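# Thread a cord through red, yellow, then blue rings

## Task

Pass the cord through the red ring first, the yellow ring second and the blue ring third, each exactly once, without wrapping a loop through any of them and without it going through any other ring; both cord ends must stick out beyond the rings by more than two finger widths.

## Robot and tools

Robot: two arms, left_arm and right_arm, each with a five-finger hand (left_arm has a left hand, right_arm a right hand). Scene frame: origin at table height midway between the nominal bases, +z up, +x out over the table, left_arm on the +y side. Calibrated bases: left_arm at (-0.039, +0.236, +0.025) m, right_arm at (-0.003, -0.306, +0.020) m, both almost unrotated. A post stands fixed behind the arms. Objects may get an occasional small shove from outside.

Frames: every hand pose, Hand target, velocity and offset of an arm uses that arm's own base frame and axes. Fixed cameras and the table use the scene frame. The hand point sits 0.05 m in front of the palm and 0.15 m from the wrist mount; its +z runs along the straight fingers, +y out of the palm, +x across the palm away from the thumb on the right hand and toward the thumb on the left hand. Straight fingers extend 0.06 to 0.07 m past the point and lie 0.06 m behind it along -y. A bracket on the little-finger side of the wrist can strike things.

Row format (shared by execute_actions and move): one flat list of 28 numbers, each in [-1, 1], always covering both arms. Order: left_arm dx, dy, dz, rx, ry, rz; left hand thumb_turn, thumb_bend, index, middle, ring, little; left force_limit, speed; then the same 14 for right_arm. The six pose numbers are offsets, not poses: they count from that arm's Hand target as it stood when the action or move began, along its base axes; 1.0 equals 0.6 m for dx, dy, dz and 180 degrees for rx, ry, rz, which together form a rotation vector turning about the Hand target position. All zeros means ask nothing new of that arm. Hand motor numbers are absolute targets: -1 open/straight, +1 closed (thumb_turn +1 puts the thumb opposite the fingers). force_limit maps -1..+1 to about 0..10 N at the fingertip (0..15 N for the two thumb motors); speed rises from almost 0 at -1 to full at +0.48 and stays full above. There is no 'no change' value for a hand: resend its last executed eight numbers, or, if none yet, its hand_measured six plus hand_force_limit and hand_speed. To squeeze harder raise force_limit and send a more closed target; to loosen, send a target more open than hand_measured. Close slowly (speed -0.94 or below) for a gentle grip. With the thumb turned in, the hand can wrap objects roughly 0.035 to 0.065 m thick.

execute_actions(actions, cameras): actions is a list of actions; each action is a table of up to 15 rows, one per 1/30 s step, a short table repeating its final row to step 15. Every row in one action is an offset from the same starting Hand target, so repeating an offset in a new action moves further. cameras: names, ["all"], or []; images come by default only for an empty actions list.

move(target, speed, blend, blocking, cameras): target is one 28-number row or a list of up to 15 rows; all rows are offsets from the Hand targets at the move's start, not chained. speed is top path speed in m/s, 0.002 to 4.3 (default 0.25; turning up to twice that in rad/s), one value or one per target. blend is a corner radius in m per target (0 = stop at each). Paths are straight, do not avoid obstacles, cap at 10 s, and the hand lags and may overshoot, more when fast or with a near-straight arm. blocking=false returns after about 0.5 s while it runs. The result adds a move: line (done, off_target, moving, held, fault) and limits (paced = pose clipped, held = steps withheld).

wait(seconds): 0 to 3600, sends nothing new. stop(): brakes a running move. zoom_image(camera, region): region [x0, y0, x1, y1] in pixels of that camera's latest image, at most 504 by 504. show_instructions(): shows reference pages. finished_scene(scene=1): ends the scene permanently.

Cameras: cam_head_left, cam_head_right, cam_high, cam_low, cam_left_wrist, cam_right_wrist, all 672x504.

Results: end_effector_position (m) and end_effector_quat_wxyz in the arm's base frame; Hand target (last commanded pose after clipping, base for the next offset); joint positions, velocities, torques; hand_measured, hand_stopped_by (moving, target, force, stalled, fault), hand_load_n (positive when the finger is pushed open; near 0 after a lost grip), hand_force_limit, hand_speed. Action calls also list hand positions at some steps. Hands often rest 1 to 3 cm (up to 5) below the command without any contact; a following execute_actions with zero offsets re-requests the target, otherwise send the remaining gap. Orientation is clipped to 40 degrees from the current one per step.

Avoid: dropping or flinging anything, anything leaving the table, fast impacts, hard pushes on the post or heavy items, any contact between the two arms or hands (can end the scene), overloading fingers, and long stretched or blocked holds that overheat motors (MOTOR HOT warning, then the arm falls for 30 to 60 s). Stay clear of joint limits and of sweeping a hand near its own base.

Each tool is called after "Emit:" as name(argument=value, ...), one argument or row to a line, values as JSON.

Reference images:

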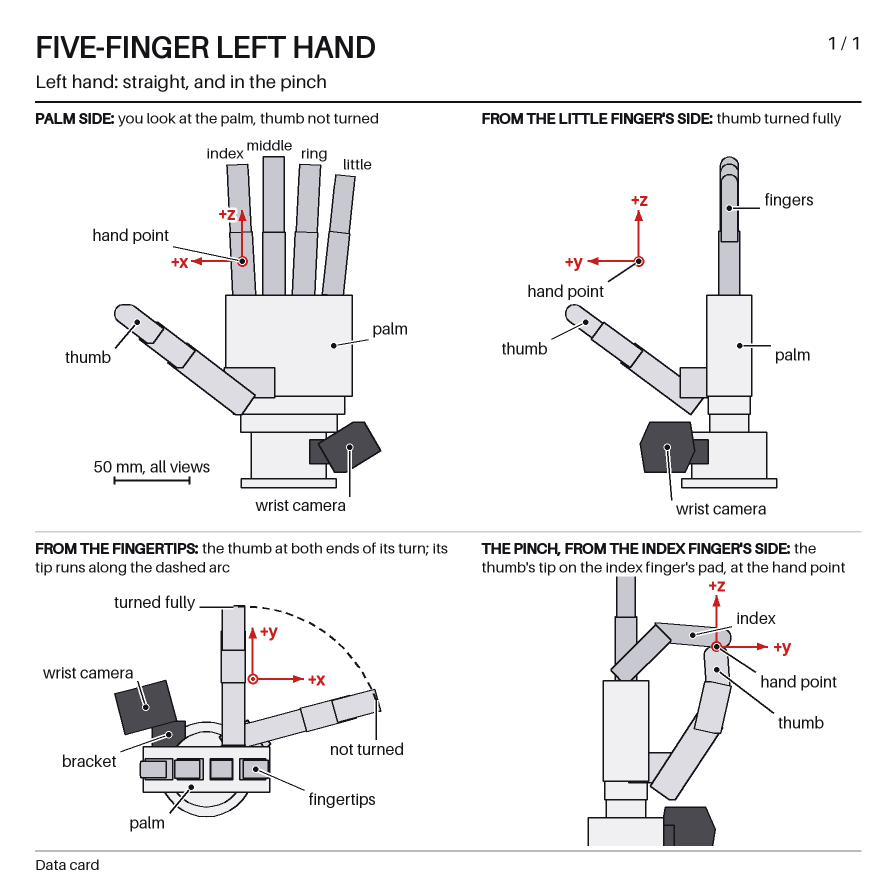

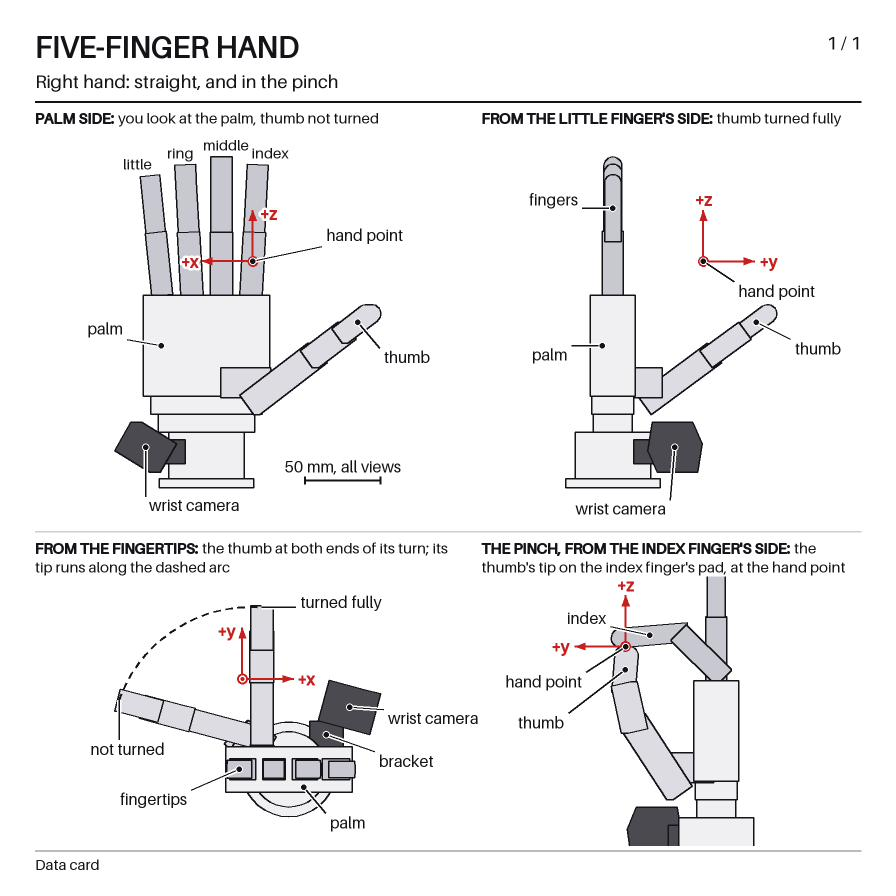

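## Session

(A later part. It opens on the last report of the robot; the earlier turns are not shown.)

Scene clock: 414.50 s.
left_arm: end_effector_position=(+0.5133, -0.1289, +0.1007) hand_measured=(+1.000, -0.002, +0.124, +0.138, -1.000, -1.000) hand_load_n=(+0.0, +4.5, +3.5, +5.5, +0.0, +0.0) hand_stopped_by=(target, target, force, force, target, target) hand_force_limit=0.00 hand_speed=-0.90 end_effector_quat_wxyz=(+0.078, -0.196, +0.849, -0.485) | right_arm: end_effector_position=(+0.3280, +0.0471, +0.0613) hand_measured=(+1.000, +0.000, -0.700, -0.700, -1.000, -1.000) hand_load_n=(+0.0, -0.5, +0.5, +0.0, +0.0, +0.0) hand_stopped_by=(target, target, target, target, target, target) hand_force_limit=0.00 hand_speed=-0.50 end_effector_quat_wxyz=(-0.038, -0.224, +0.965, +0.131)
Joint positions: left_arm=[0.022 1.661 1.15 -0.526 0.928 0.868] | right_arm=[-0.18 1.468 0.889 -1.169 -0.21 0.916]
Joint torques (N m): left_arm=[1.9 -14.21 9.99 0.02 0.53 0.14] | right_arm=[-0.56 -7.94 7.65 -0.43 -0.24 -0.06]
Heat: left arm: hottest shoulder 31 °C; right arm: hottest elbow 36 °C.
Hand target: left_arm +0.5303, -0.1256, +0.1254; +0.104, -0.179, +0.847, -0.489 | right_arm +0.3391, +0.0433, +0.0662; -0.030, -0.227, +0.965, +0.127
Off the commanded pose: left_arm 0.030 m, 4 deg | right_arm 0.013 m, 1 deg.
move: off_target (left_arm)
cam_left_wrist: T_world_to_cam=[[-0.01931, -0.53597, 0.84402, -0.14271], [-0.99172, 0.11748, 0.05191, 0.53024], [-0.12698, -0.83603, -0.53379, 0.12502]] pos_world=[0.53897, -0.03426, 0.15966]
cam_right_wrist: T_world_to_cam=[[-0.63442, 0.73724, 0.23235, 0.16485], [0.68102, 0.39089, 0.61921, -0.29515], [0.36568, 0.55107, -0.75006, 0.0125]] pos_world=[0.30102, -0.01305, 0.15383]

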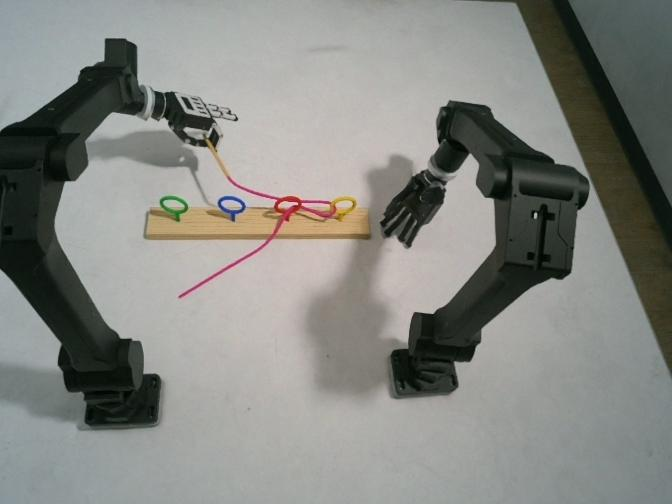

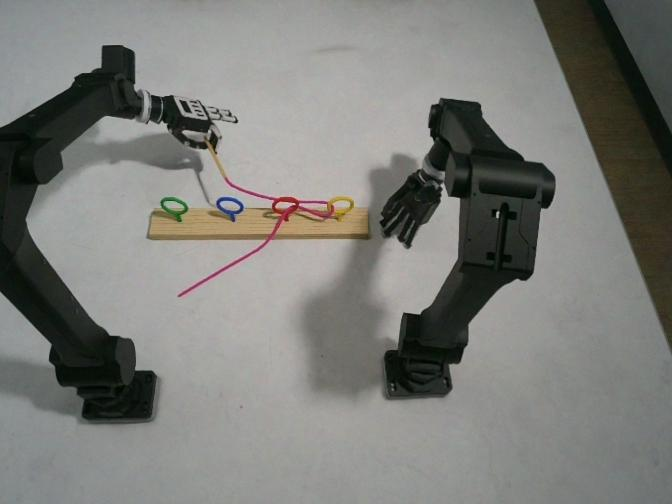

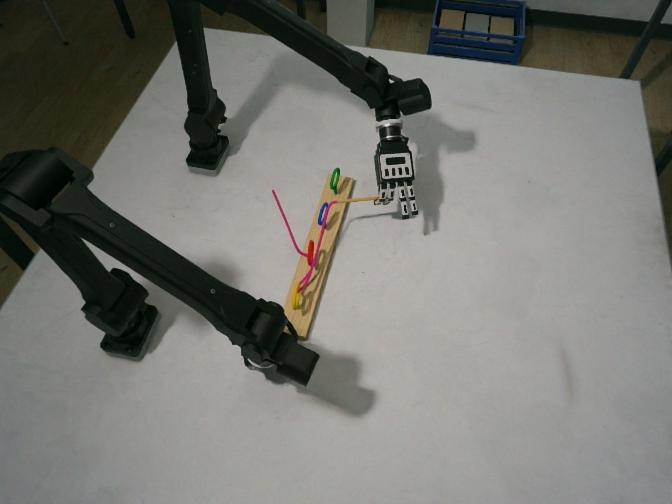

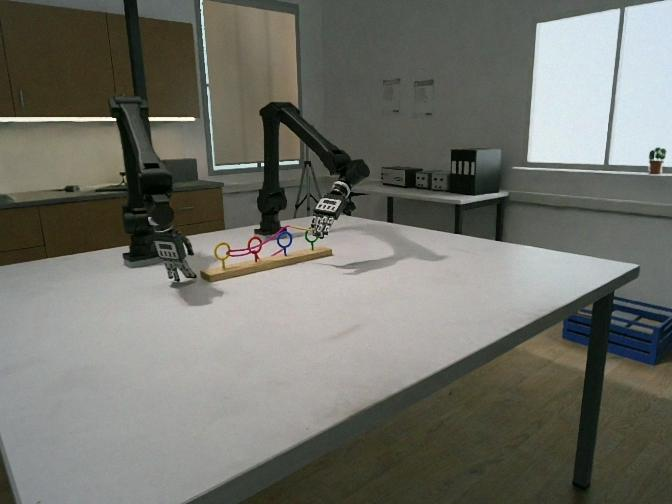

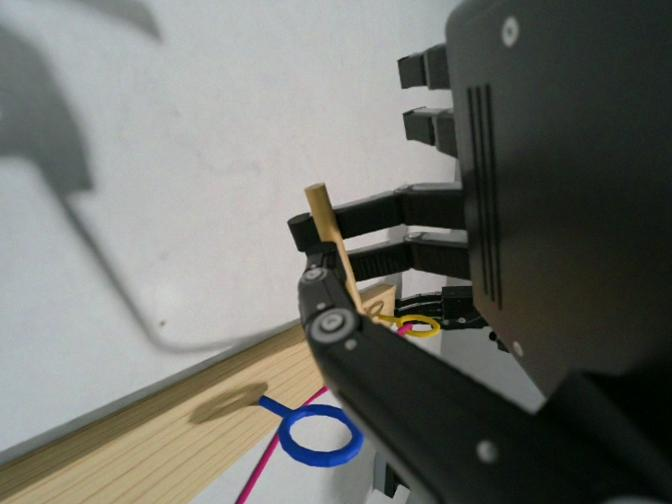

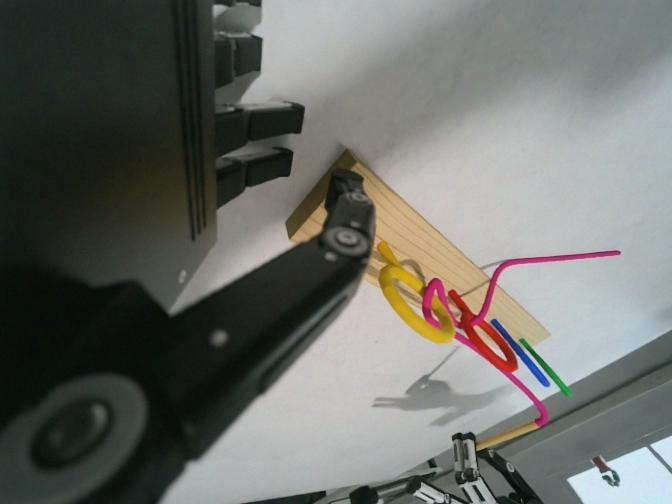

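Emit:
move(
  target=[
    [-0.005,0.004,-0.075,0.0074,-0.0169,0,1,0,0.36,0.36,-1,-1,0.0,-0.9,0,0,0,0,0,0,1,0,-0.7,-0.7,-1,-1,0.0,-0.5],
  ],
  speed=0.06,
  cameras=["cam_head_left","cam_low","cam_left_wrist","cam_right_wrist"],
)

Emit:
zoom_image(
  camera="cam_head_left",
  region=[160, 120, 300, 260],
)

Emit:
zoom_image(
  camera="cam_low",
  region=[220, 190, 350, 290],
)

Scene clock: 425.83 s.
left_arm: end_effector_position=(+0.5226, -0.1257, +0.0852) hand_measured=(+1.000, -0.002, +0.124, +0.138, -1.000, -1.000) hand_load_n=(+0.0, +4.0, +3.5, +6.0, +0.0, +0.0) hand_stopped_by=(target, target, force, force, target, target) hand_force_limit=0.00 hand_speed=-0.90 end_effector_quat_wxyz=(+0.122, -0.170, +0.849, -0.485) | right_arm: end_effector_position=(+0.3280, +0.0471, +0.0613) hand_measured=(+1.000, +0.000, -0.700, -0.700, -1.000, -1.000) hand_load_n=(+0.0, +0.0, +0.0, +0.0, +0.0, +0.0) hand_stopped_by=(target, target, target, target, target, target) hand_force_limit=0.00 hand_speed=-0.50 end_effector_quat_wxyz=(-0.038, -0.224, +0.965, +0.131)
Joint positions: left_arm=[0.022 1.662 1.094 -0.385 0.912 0.888] | right_arm=[-0.18 1.468 0.889 -1.169 -0.21 0.916]
Joint torques (N m): left_arm=[1.73 -11.52 6.89 1.06 0.4 0.13] | right_arm=[-0.44 -8.18 7.68 -0.43 -0.27 -0.06]
Heat: left arm: hottest shoulder 31 °C; right arm: hottest elbow 36 °C.
Hand target: left_arm +0.5273, -0.1232, +0.0803; +0.129, -0.165, +0.850, -0.484 | right_arm +0.3391, +0.0433, +0.0662; -0.030, -0.227, +0.965, +0.127
Off the commanded pose: left_arm 0.007 m, 1 deg | right_arm 0.013 m, 1 deg.
move: done
cam_left_wrist: T_world_to_cam=[[-0.10388, -0.55436, 0.82577, -0.08426], [-0.99192, 0.11856, -0.04519, 0.54843], [-0.07285, -0.82379, -0.56219, 0.09627]] pos_world=[0.54226, -0.03242, 0.14848]
cam_right_wrist: T_world_to_cam=[[-0.63442, 0.73724, 0.23235, 0.16485], [0.68102, 0.39089, 0.61921, -0.29515], [0.36568, 0.55107, -0.75006, 0.0125]] pos_world=[0.30102, -0.01305, 0.15383]

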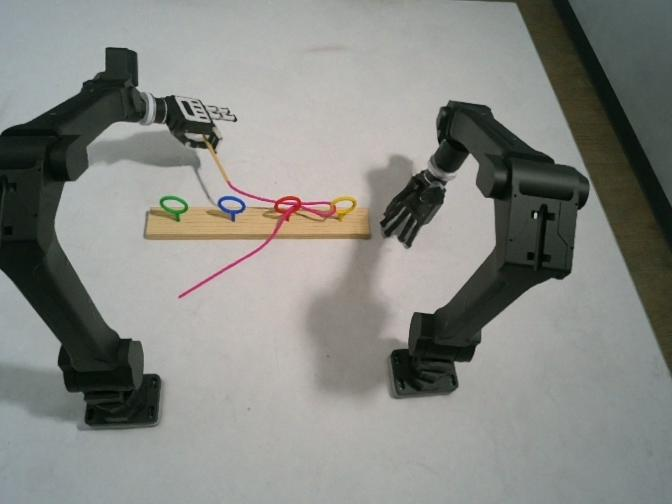

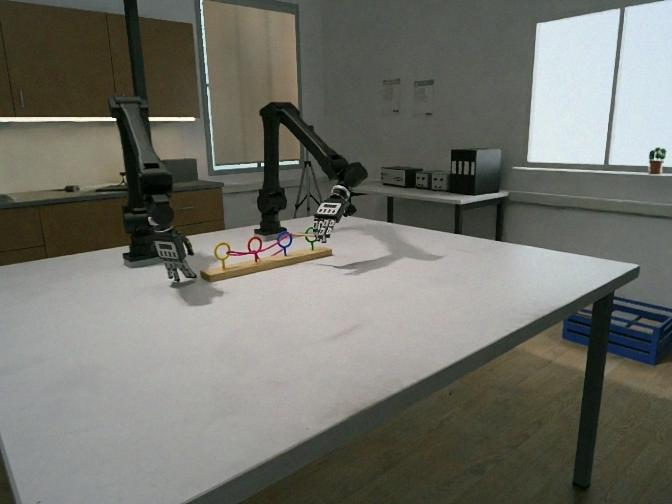

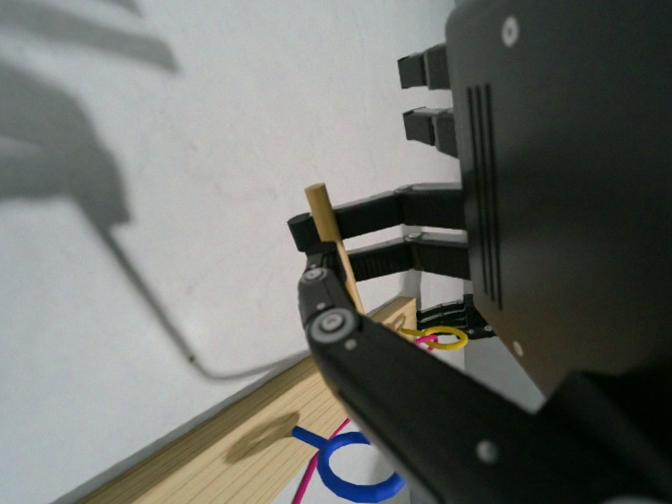

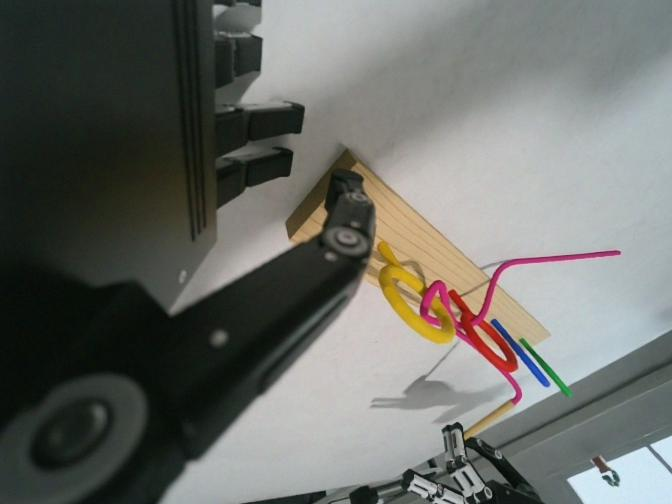

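Scaled by 3.600 from the camera's image (finer frame: 960x720).

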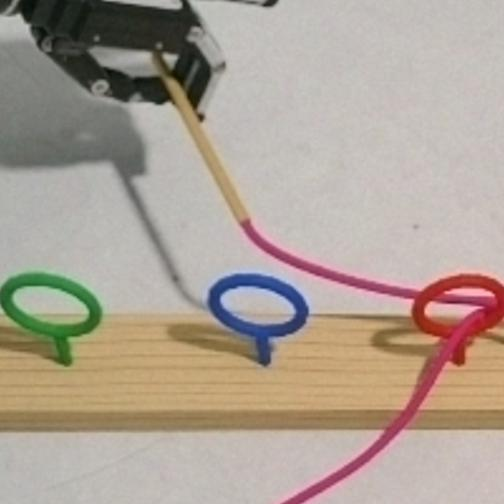

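Scaled by 3.877 from the camera's image (finer frame: 960x720).

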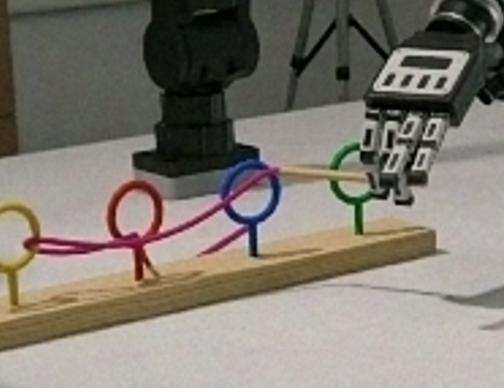

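Emit:
move(
  target=[
    [-0.01,0,-0.045,0,0,0,1,0,0.36,0.36,-1,-1,0.0,-0.9,0,0,0,0,0,0,1,0,-0.7,-0.7,-1,-1,0.0,-0.5],
    [-0.05,-0.002,-0.045,0,0,0,1,0,0.36,0.36,-1,-1,0.0,-0.9,0,0,0,0,0,0,1,0,-0.7,-0.7,-1,-1,0.0,-0.5],
  ],
  speed=0.05,
  cameras=["cam_head_left","cam_low","cam_left_wrist","cam_right_wrist"],
)

Emit:
zoom_image(
  camera="cam_head_left",
  region=[160, 120, 300, 260],
)

Emit:
zoom_image(
  camera="cam_low",
  region=[220, 190, 350, 290],
)

Scene clock: 431.73 s.
left_arm: end_effector_position=(+0.4907, -0.1263, +0.0441) hand_measured=(+1.000, -0.002, +0.124, +0.138, -1.000, -1.000) hand_load_n=(+0.0, +4.0, +3.5, +6.0, +0.0, +0.0) hand_stopped_by=(target, target, force, force, target, target) hand_force_limit=0.00 hand_speed=-0.90 end_effector_quat_wxyz=(+0.111, -0.176, +0.851, -0.483) | right_arm: end_effector_position=(+0.3280, +0.0471, +0.0613) hand_measured=(+1.000, +0.000, -0.700, -0.700, -1.000, -1.000) hand_load_n=(+0.0, +0.0, +0.0, +0.0, +0.0, +0.0) hand_stopped_by=(target, target, target, target, target, target) hand_force_limit=0.00 hand_speed=-0.50 end_effector_quat_wxyz=(-0.038, -0.224, +0.965, +0.131)
Joint positions: left_arm=[0.022 1.667 0.974 -0.288 0.911 0.889] | right_arm=[-0.18 1.468 0.889 -1.169 -0.21 0.916]
Joint torques (N m): left_arm=[1.73 -13.22 6.34 1.01 0.42 0.11] | right_arm=[-0.62 -8.12 7.68 -0.53 -0.26 -0.09]
Heat: left arm: hottest shoulder 31 °C; right arm: hottest elbow 36 °C.
Hand target: left_arm +0.4972, -0.1244, +0.0533; +0.129, -0.165, +0.850, -0.484 | right_arm +0.3391, +0.0433, +0.0662; -0.030, -0.227, +0.965, +0.127
Off the commanded pose: left_arm 0.011 m, 2 deg | right_arm 0.013 m, 1 deg.
move: off_target (left_arm)
cam_left_wrist: T_world_to_cam=[[-0.08169, -0.55463, 0.82808, -0.065], [-0.99276, 0.1187, -0.01843, 0.51429], [-0.08807, -0.82359, -0.56031, 0.0778]] pos_world=[0.51211, -0.03302, 0.1069]
cam_right_wrist: T_world_to_cam=[[-0.63442, 0.73724, 0.23235, 0.16485], [0.68102, 0.39089, 0.61921, -0.29515], [0.36568, 0.55107, -0.75006, 0.0125]] pos_world=[0.30102, -0.01305, 0.15383]

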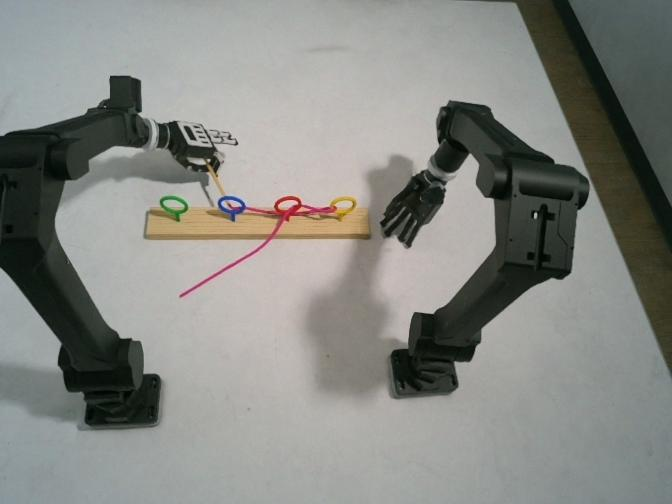

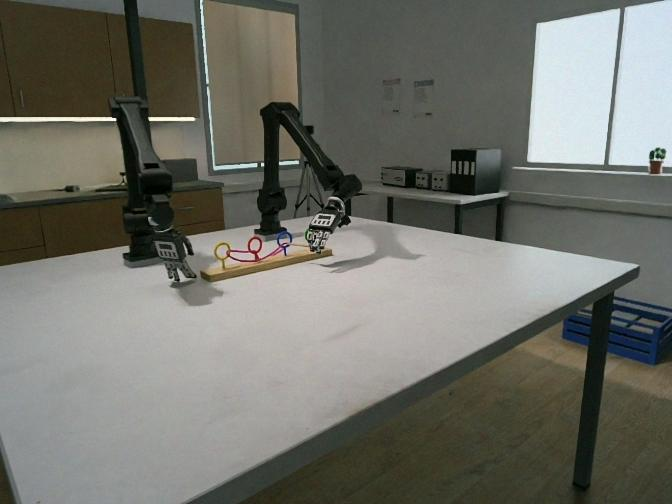

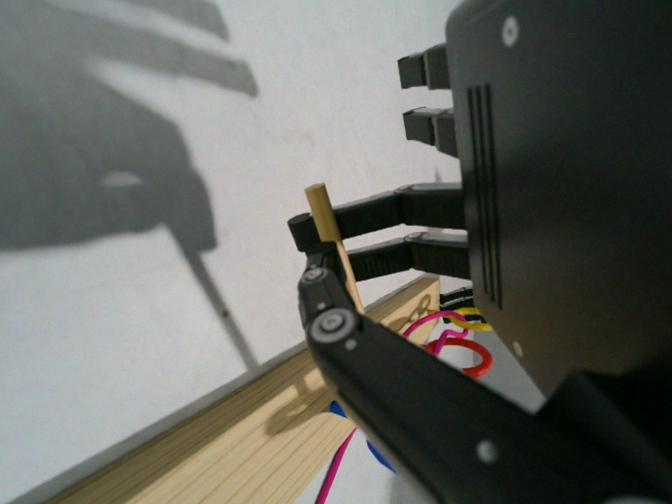

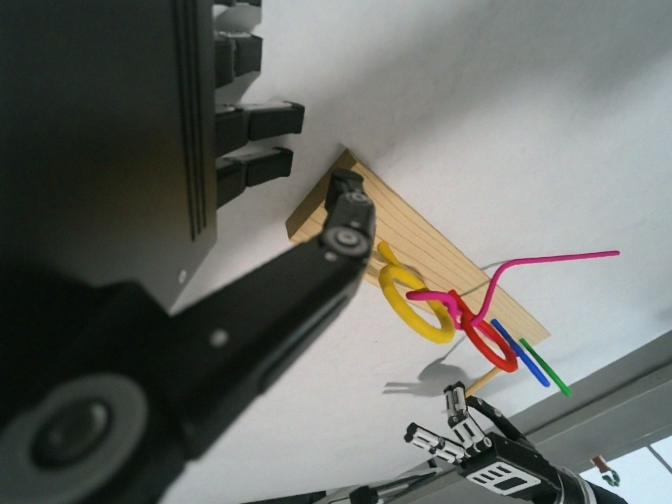

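Scaled by 3.600 from the camera's image (finer frame: 960x720).

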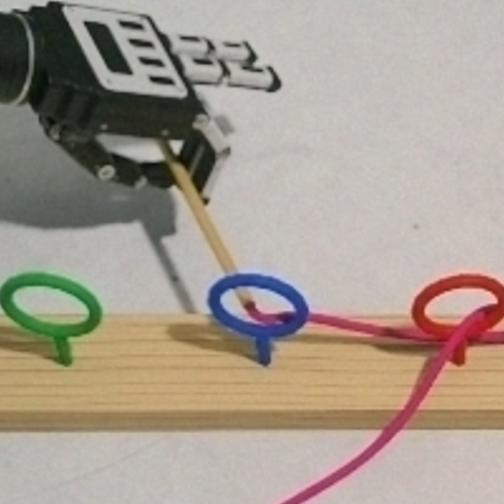

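Scaled by 3.877 from the camera's image (finer frame: 960x720).

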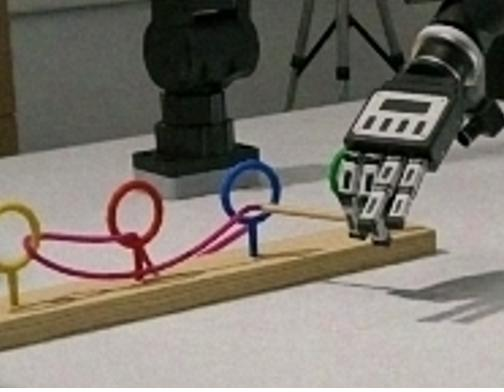

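Emit:
move(
  target=[
    [0.005,0,0.025,0,0,0,1,0,0.36,0.36,-1,-1,0.0,-0.9,0,0,0,0,0,0,1,0,-0.7,-0.7,-1,-1,0.0,-0.5],
  ],
  speed=0.05,
  cameras=["cam_head_left","cam_low","cam_left_wrist"],
)

Emit:
zoom_image(
  camera="cam_head_left",
  region=[160, 120, 300, 260],
)

Emit:
zoom_image(
  camera="cam_low",
  region=[220, 190, 350, 290],
)

Scene clock: 436.27 s.
left_arm: end_effector_position=(+0.4882, -0.1263, +0.0520) hand_measured=(+1.000, -0.002, +0.124, +0.138, -1.000, -1.000) hand_load_n=(+0.0, +4.5, +3.5, +5.5, +0.0, +0.0) hand_stopped_by=(target, target, force, force, target, target) hand_force_limit=0.00 hand_speed=-0.90 end_effector_quat_wxyz=(+0.111, -0.176, +0.851, -0.483) | right_arm: end_effector_position=(+0.3280, +0.0471, +0.0613) hand_measured=(+1.000, +0.000, -0.700, -0.700, -1.000, -1.000) hand_load_n=(+0.0, +0.0, +0.0, +0.5, +0.0, +0.0) hand_stopped_by=(target, target, target, target, target, target) hand_force_limit=0.00 hand_speed=-0.50 end_effector_quat_wxyz=(-0.038, -0.224, +0.965, +0.131)
Joint positions: left_arm=[0.022 1.647 0.974 -0.307 0.911 0.889] | right_arm=[-0.18 1.468 0.889 -1.169 -0.21 0.916]
Joint torques (N m): left_arm=[1.61 -13.1 8.18 0.14 0.42 0.1] | right_arm=[-0.79 -8.06 7.73 -0.51 -0.28 -0.09]
Heat: left arm: hottest shoulder 31 °C; right arm: hottest elbow 36 °C.
Hand target: left_arm +0.5002, -0.1245, +0.0683; +0.129, -0.165, +0.850, -0.484 | right_arm +0.3391, +0.0433, +0.0662; -0.030, -0.227, +0.965, +0.127
Off the commanded pose: left_arm 0.020 m, 2 deg | right_arm 0.013 m, 1 deg.
move: off_target (left_arm)
cam_left_wrist: T_world_to_cam=[[-0.08203, -0.55468, 0.82801, -0.07163], [-0.99275, 0.11872, -0.01882, 0.51201], [-0.08786, -0.82355, -0.56039, 0.08184]] pos_world=[0.50961, -0.03312, 0.1148]

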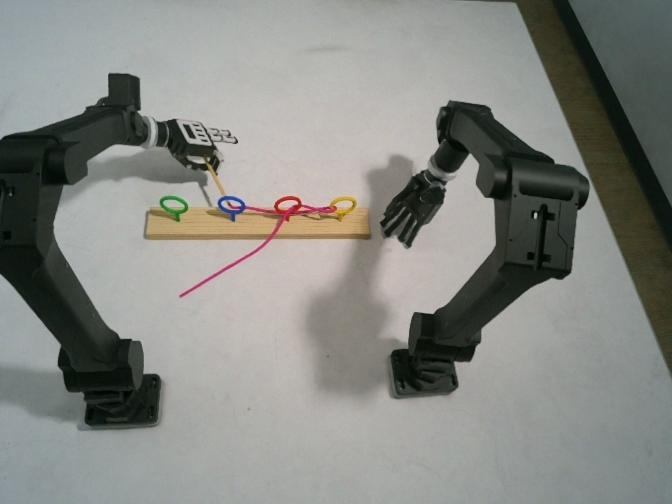

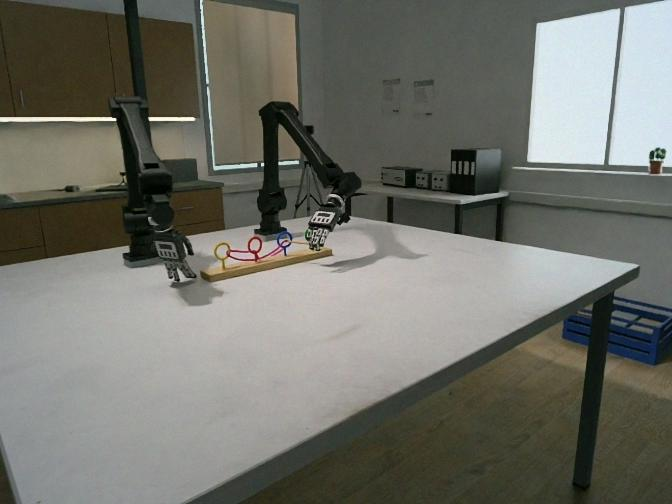

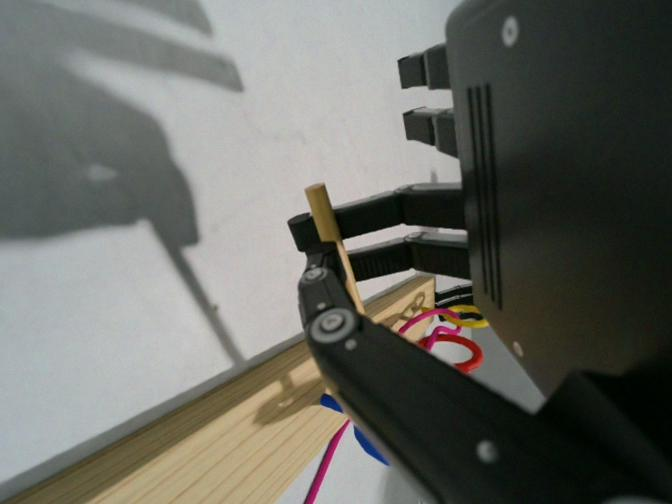

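Scaled by 3.600 from the camera's image (finer frame: 960x720).

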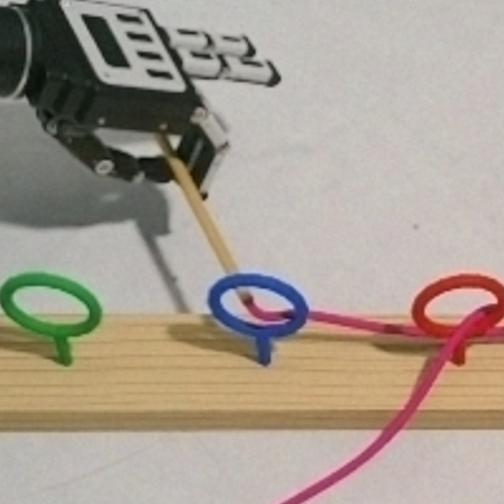

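Scaled by 3.877 from the camera's image (finer frame: 960x720).

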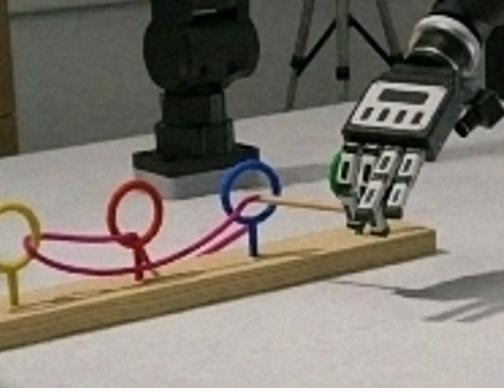

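Emit:
move(
  target=[
    [-0.075,-0.036,0.003,0,0,0,1,0,0.36,0.36,-1,-1,0.0,-0.9,0,0,0,0,0,0,1,0,-0.7,-0.7,-1,-1,0.0,-0.5],
  ],
  speed=0.05,
  cameras=["cam_head_left","cam_low","cam_left_wrist","cam_right_wrist"],
)

Emit:
zoom_image(
  camera="cam_head_left",
  region=[160, 120, 300, 260],
)

Emit:
zoom_image(
  camera="cam_low",
  region=[220, 190, 350, 290],
)

Scene clock: 441.03 s.
left_arm: end_effector_position=(+0.4522, -0.1422, +0.0614) hand_measured=(+1.000, -0.002, +0.124, +0.138, -1.000, -1.000) hand_load_n=(+0.0, +4.0, +3.5, +5.5, +0.0, +0.0) hand_stopped_by=(target, target, force, force, target, target) hand_force_limit=0.00 hand_speed=-0.90 end_effector_quat_wxyz=(+0.119, -0.170, +0.852, -0.481) | right_arm: end_effector_position=(+0.3280, +0.0471, +0.0613) hand_measured=(+1.000, +0.000, -0.700, -0.700, -1.000, -1.000) hand_load_n=(+0.0, +0.0, +0.0, +0.0, +0.0, +0.0) hand_stopped_by=(target, target, target, target, target, target) hand_force_limit=0.00 hand_speed=-0.50 end_effector_quat_wxyz=(-0.038, -0.224, +0.965, +0.131)
Joint positions: left_arm=[-0.017 1.538 0.864 -0.257 0.882 0.85] | right_arm=[-0.18 1.468 0.889 -1.169 -0.21 0.916]
Joint torques (N m): left_arm=[0.79 -11.58 6.39 1.11 0.37 -0.12] | right_arm=[-0.73 -8.12 7.61 -0.49 -0.27 -0.07]
Heat: left arm: hottest shoulder 31 °C; right arm: hottest elbow 36 °C.
Hand target: left_arm +0.4553, -0.1460, +0.0702; +0.129, -0.165, +0.850, -0.484 | right_arm +0.3391, +0.0433, +0.0662; -0.030, -0.227, +0.965, +0.127
Off the commanded pose: left_arm 0.010 m, 1 deg | right_arm 0.013 m, 1 deg.
move: done
cam_left_wrist: T_world_to_cam=[[-0.09925, -0.56228, 0.82097, -0.084], [-0.99189, 0.1217, -0.03657, 0.47944], [-0.07935, -0.81795, -0.5698, 0.06844]] pos_world=[0.47264, -0.0496, 0.12549]
cam_right_wrist: T_world_to_cam=[[-0.63442, 0.73724, 0.23235, 0.16485], [0.68102, 0.39089, 0.61921, -0.29515], [0.36568, 0.55107, -0.75006, 0.0125]] pos_world=[0.30102, -0.01305, 0.15383]

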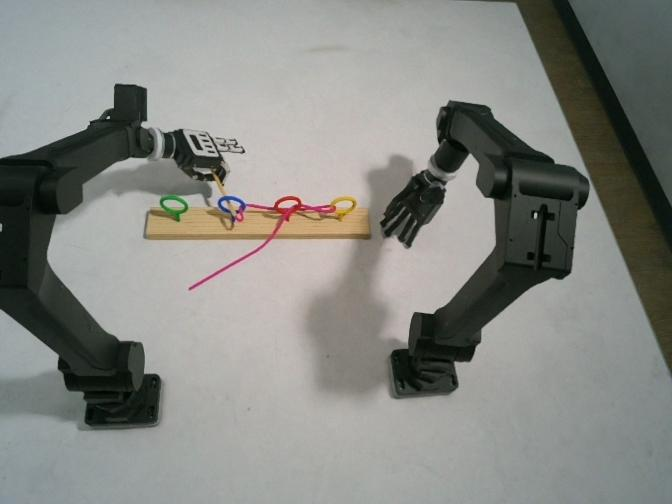

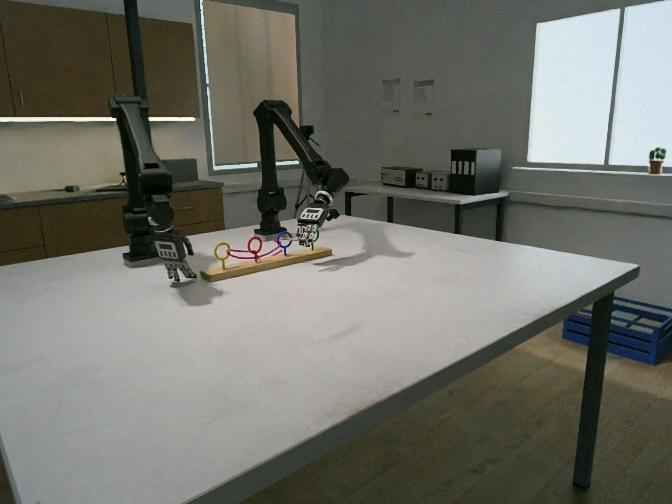

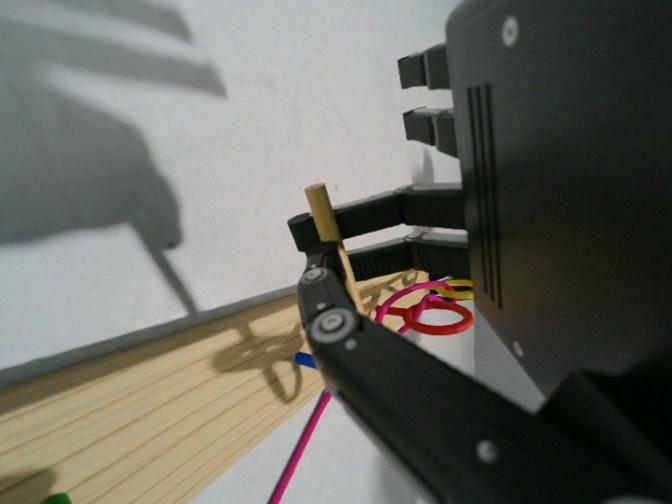

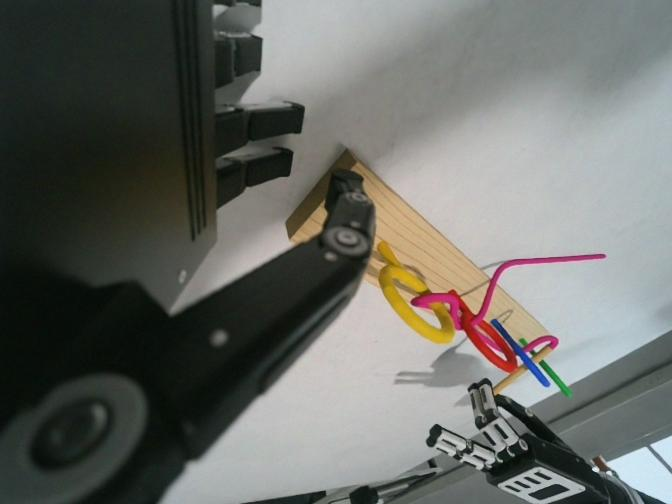

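Scaled by 3.600 from the camera's image (finer frame: 960x720).

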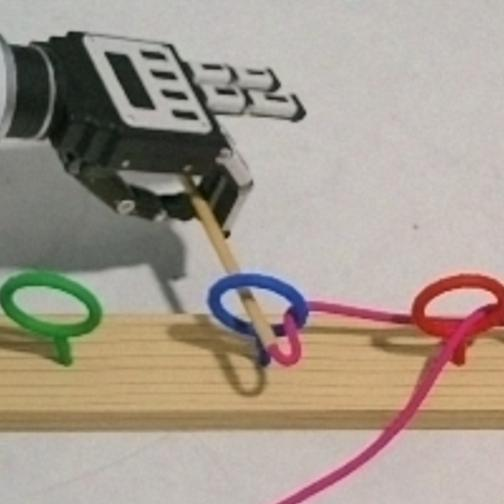

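Scaled by 3.877 from the camera's image (finer frame: 960x720).

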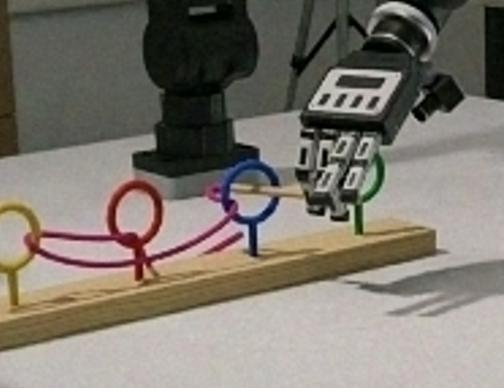

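Emit:
move(
  target=[
    [-0.06,-0.031,0.002,0,0,0,1,0,0.36,0.36,-1,-1,0.0,-0.9,0,0,0,0,0,0,1,0,-0.7,-0.7,-1,-1,0.0,-0.5],
  ],
  speed=0.05,
  cameras=["all"],
)

Emit:
zoom_image(
  camera="cam_head_left",
  region=[160, 120, 300, 260],
)

Emit:
zoom_image(
  camera="cam_low",
  region=[220, 190, 350, 290],
)

Scene clock: 445.33 s.
left_arm: end_effector_position=(+0.4161, -0.1610, +0.0631) hand_measured=(+1.000, -0.002, +0.124, +0.138, -1.000, -1.000) hand_load_n=(+0.0, +4.5, +3.5, +5.5, +0.0, +0.0) hand_stopped_by=(target, target, force, force, target, target) hand_force_limit=0.00 hand_speed=-0.90 end_effector_quat_wxyz=(+0.119, -0.169, +0.853, -0.480) | right_arm: end_effector_position=(+0.3280, +0.0471, +0.0613) hand_measured=(+1.000, +0.000, -0.700, -0.700, -1.000, -1.000) hand_load_n=(+0.0, +0.0, +0.0, +0.0, +0.0, +0.0) hand_stopped_by=(target, target, target, target, target, target) hand_force_limit=0.00 hand_speed=-0.50 end_effector_quat_wxyz=(-0.038, -0.224, +0.965, +0.131)
Joint positions: left_arm=[-0.068 1.446 0.76 -0.199 0.85 0.791] | right_arm=[-0.18 1.468 0.889 -1.169 -0.21 0.916]
Joint torques (N m): left_arm=[0.79 -10.17 6.39 1.18 0.34 -0.13] | right_arm=[-0.56 -8.23 7.65 -0.47 -0.29 -0.07]
Heat: left arm: hottest elbow 31 °C; right arm: hottest elbow 36 °C.
Hand target: left_arm +0.4192, -0.1647, +0.0714; +0.129, -0.165, +0.850, -0.484 | right_arm +0.3391, +0.0433, +0.0662; -0.030, -0.227, +0.965, +0.127
Off the commanded pose: left_arm 0.010 m, 1 deg | right_arm 0.013 m, 1 deg.
move: done
cam_left_wrist: T_world_to_cam=[[-0.09981, -0.56369, 0.81993, -0.09941], [-0.99179, 0.12258, -0.03646, 0.446], [-0.07995, -0.81684, -0.5713, 0.05168]] pos_world=[0.43655, -0.0685, 0.12729]
cam_right_wrist: T_world_to_cam=[[-0.63442, 0.73724, 0.23235, 0.16485], [0.68102, 0.39089, 0.61921, -0.29515], [0.36568, 0.55107, -0.75006, 0.0125]] pos_world=[0.30102, -0.01305, 0.15383]

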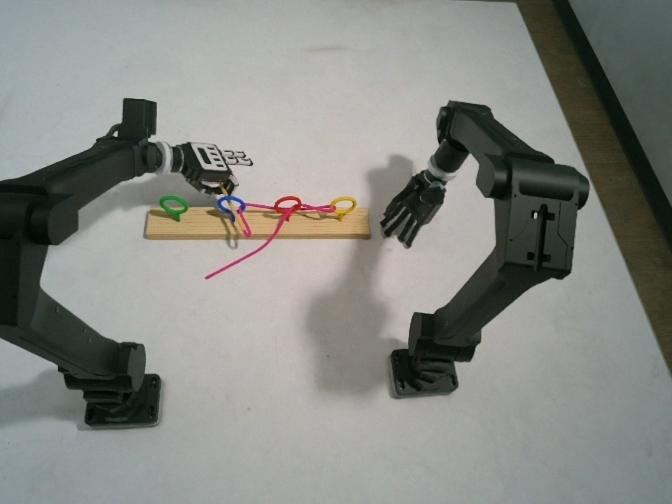

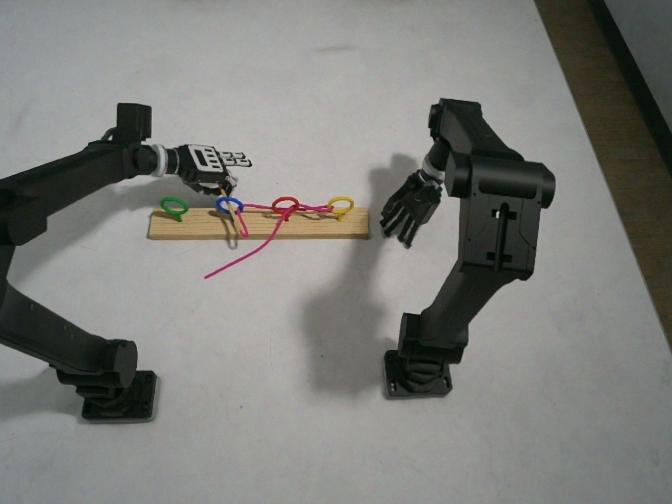

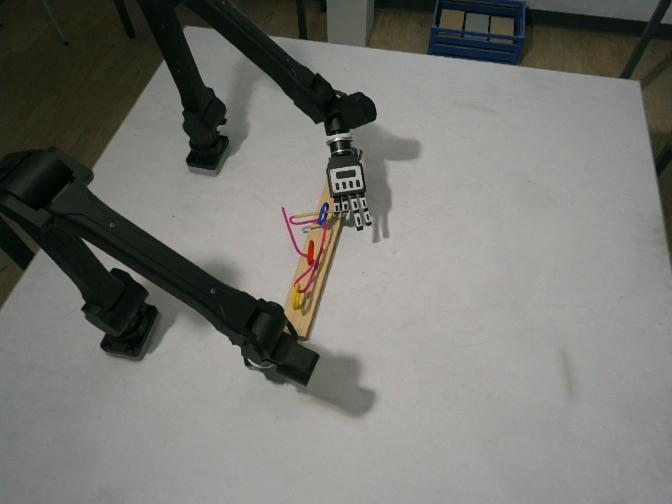

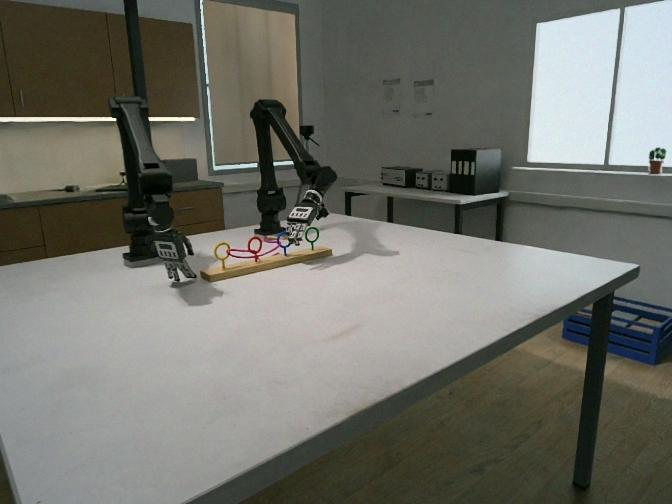

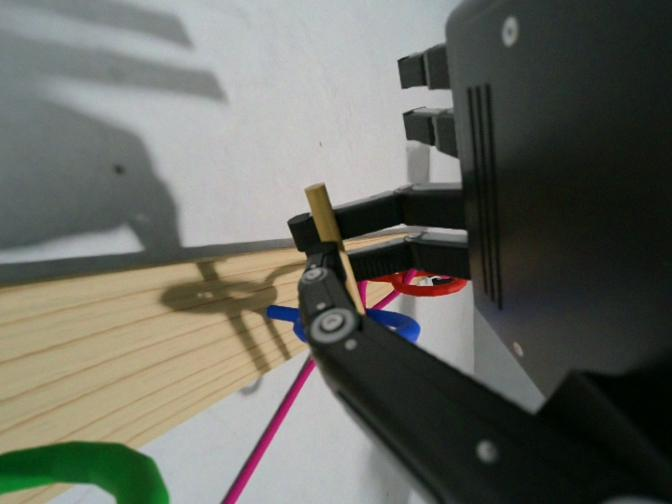

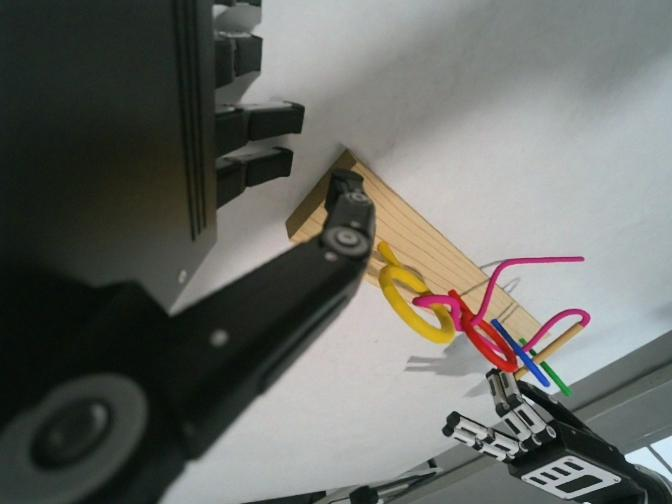

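Scaled by 3.600 from the camera's image (finer frame: 960x720).

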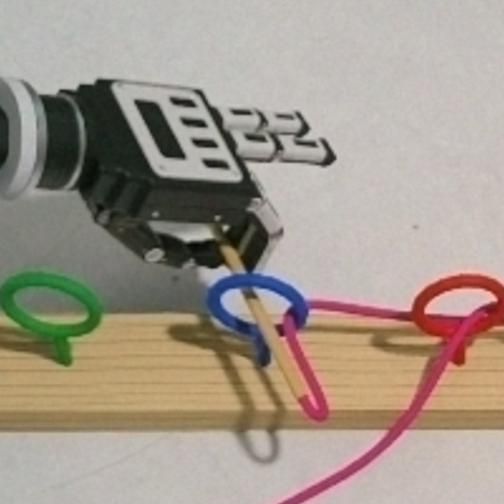

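Scaled by 3.877 from the camera's image (finer frame: 960x720).

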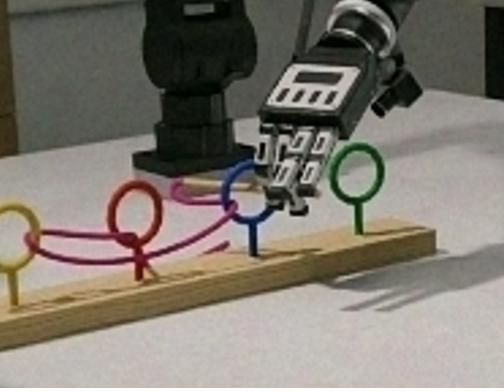

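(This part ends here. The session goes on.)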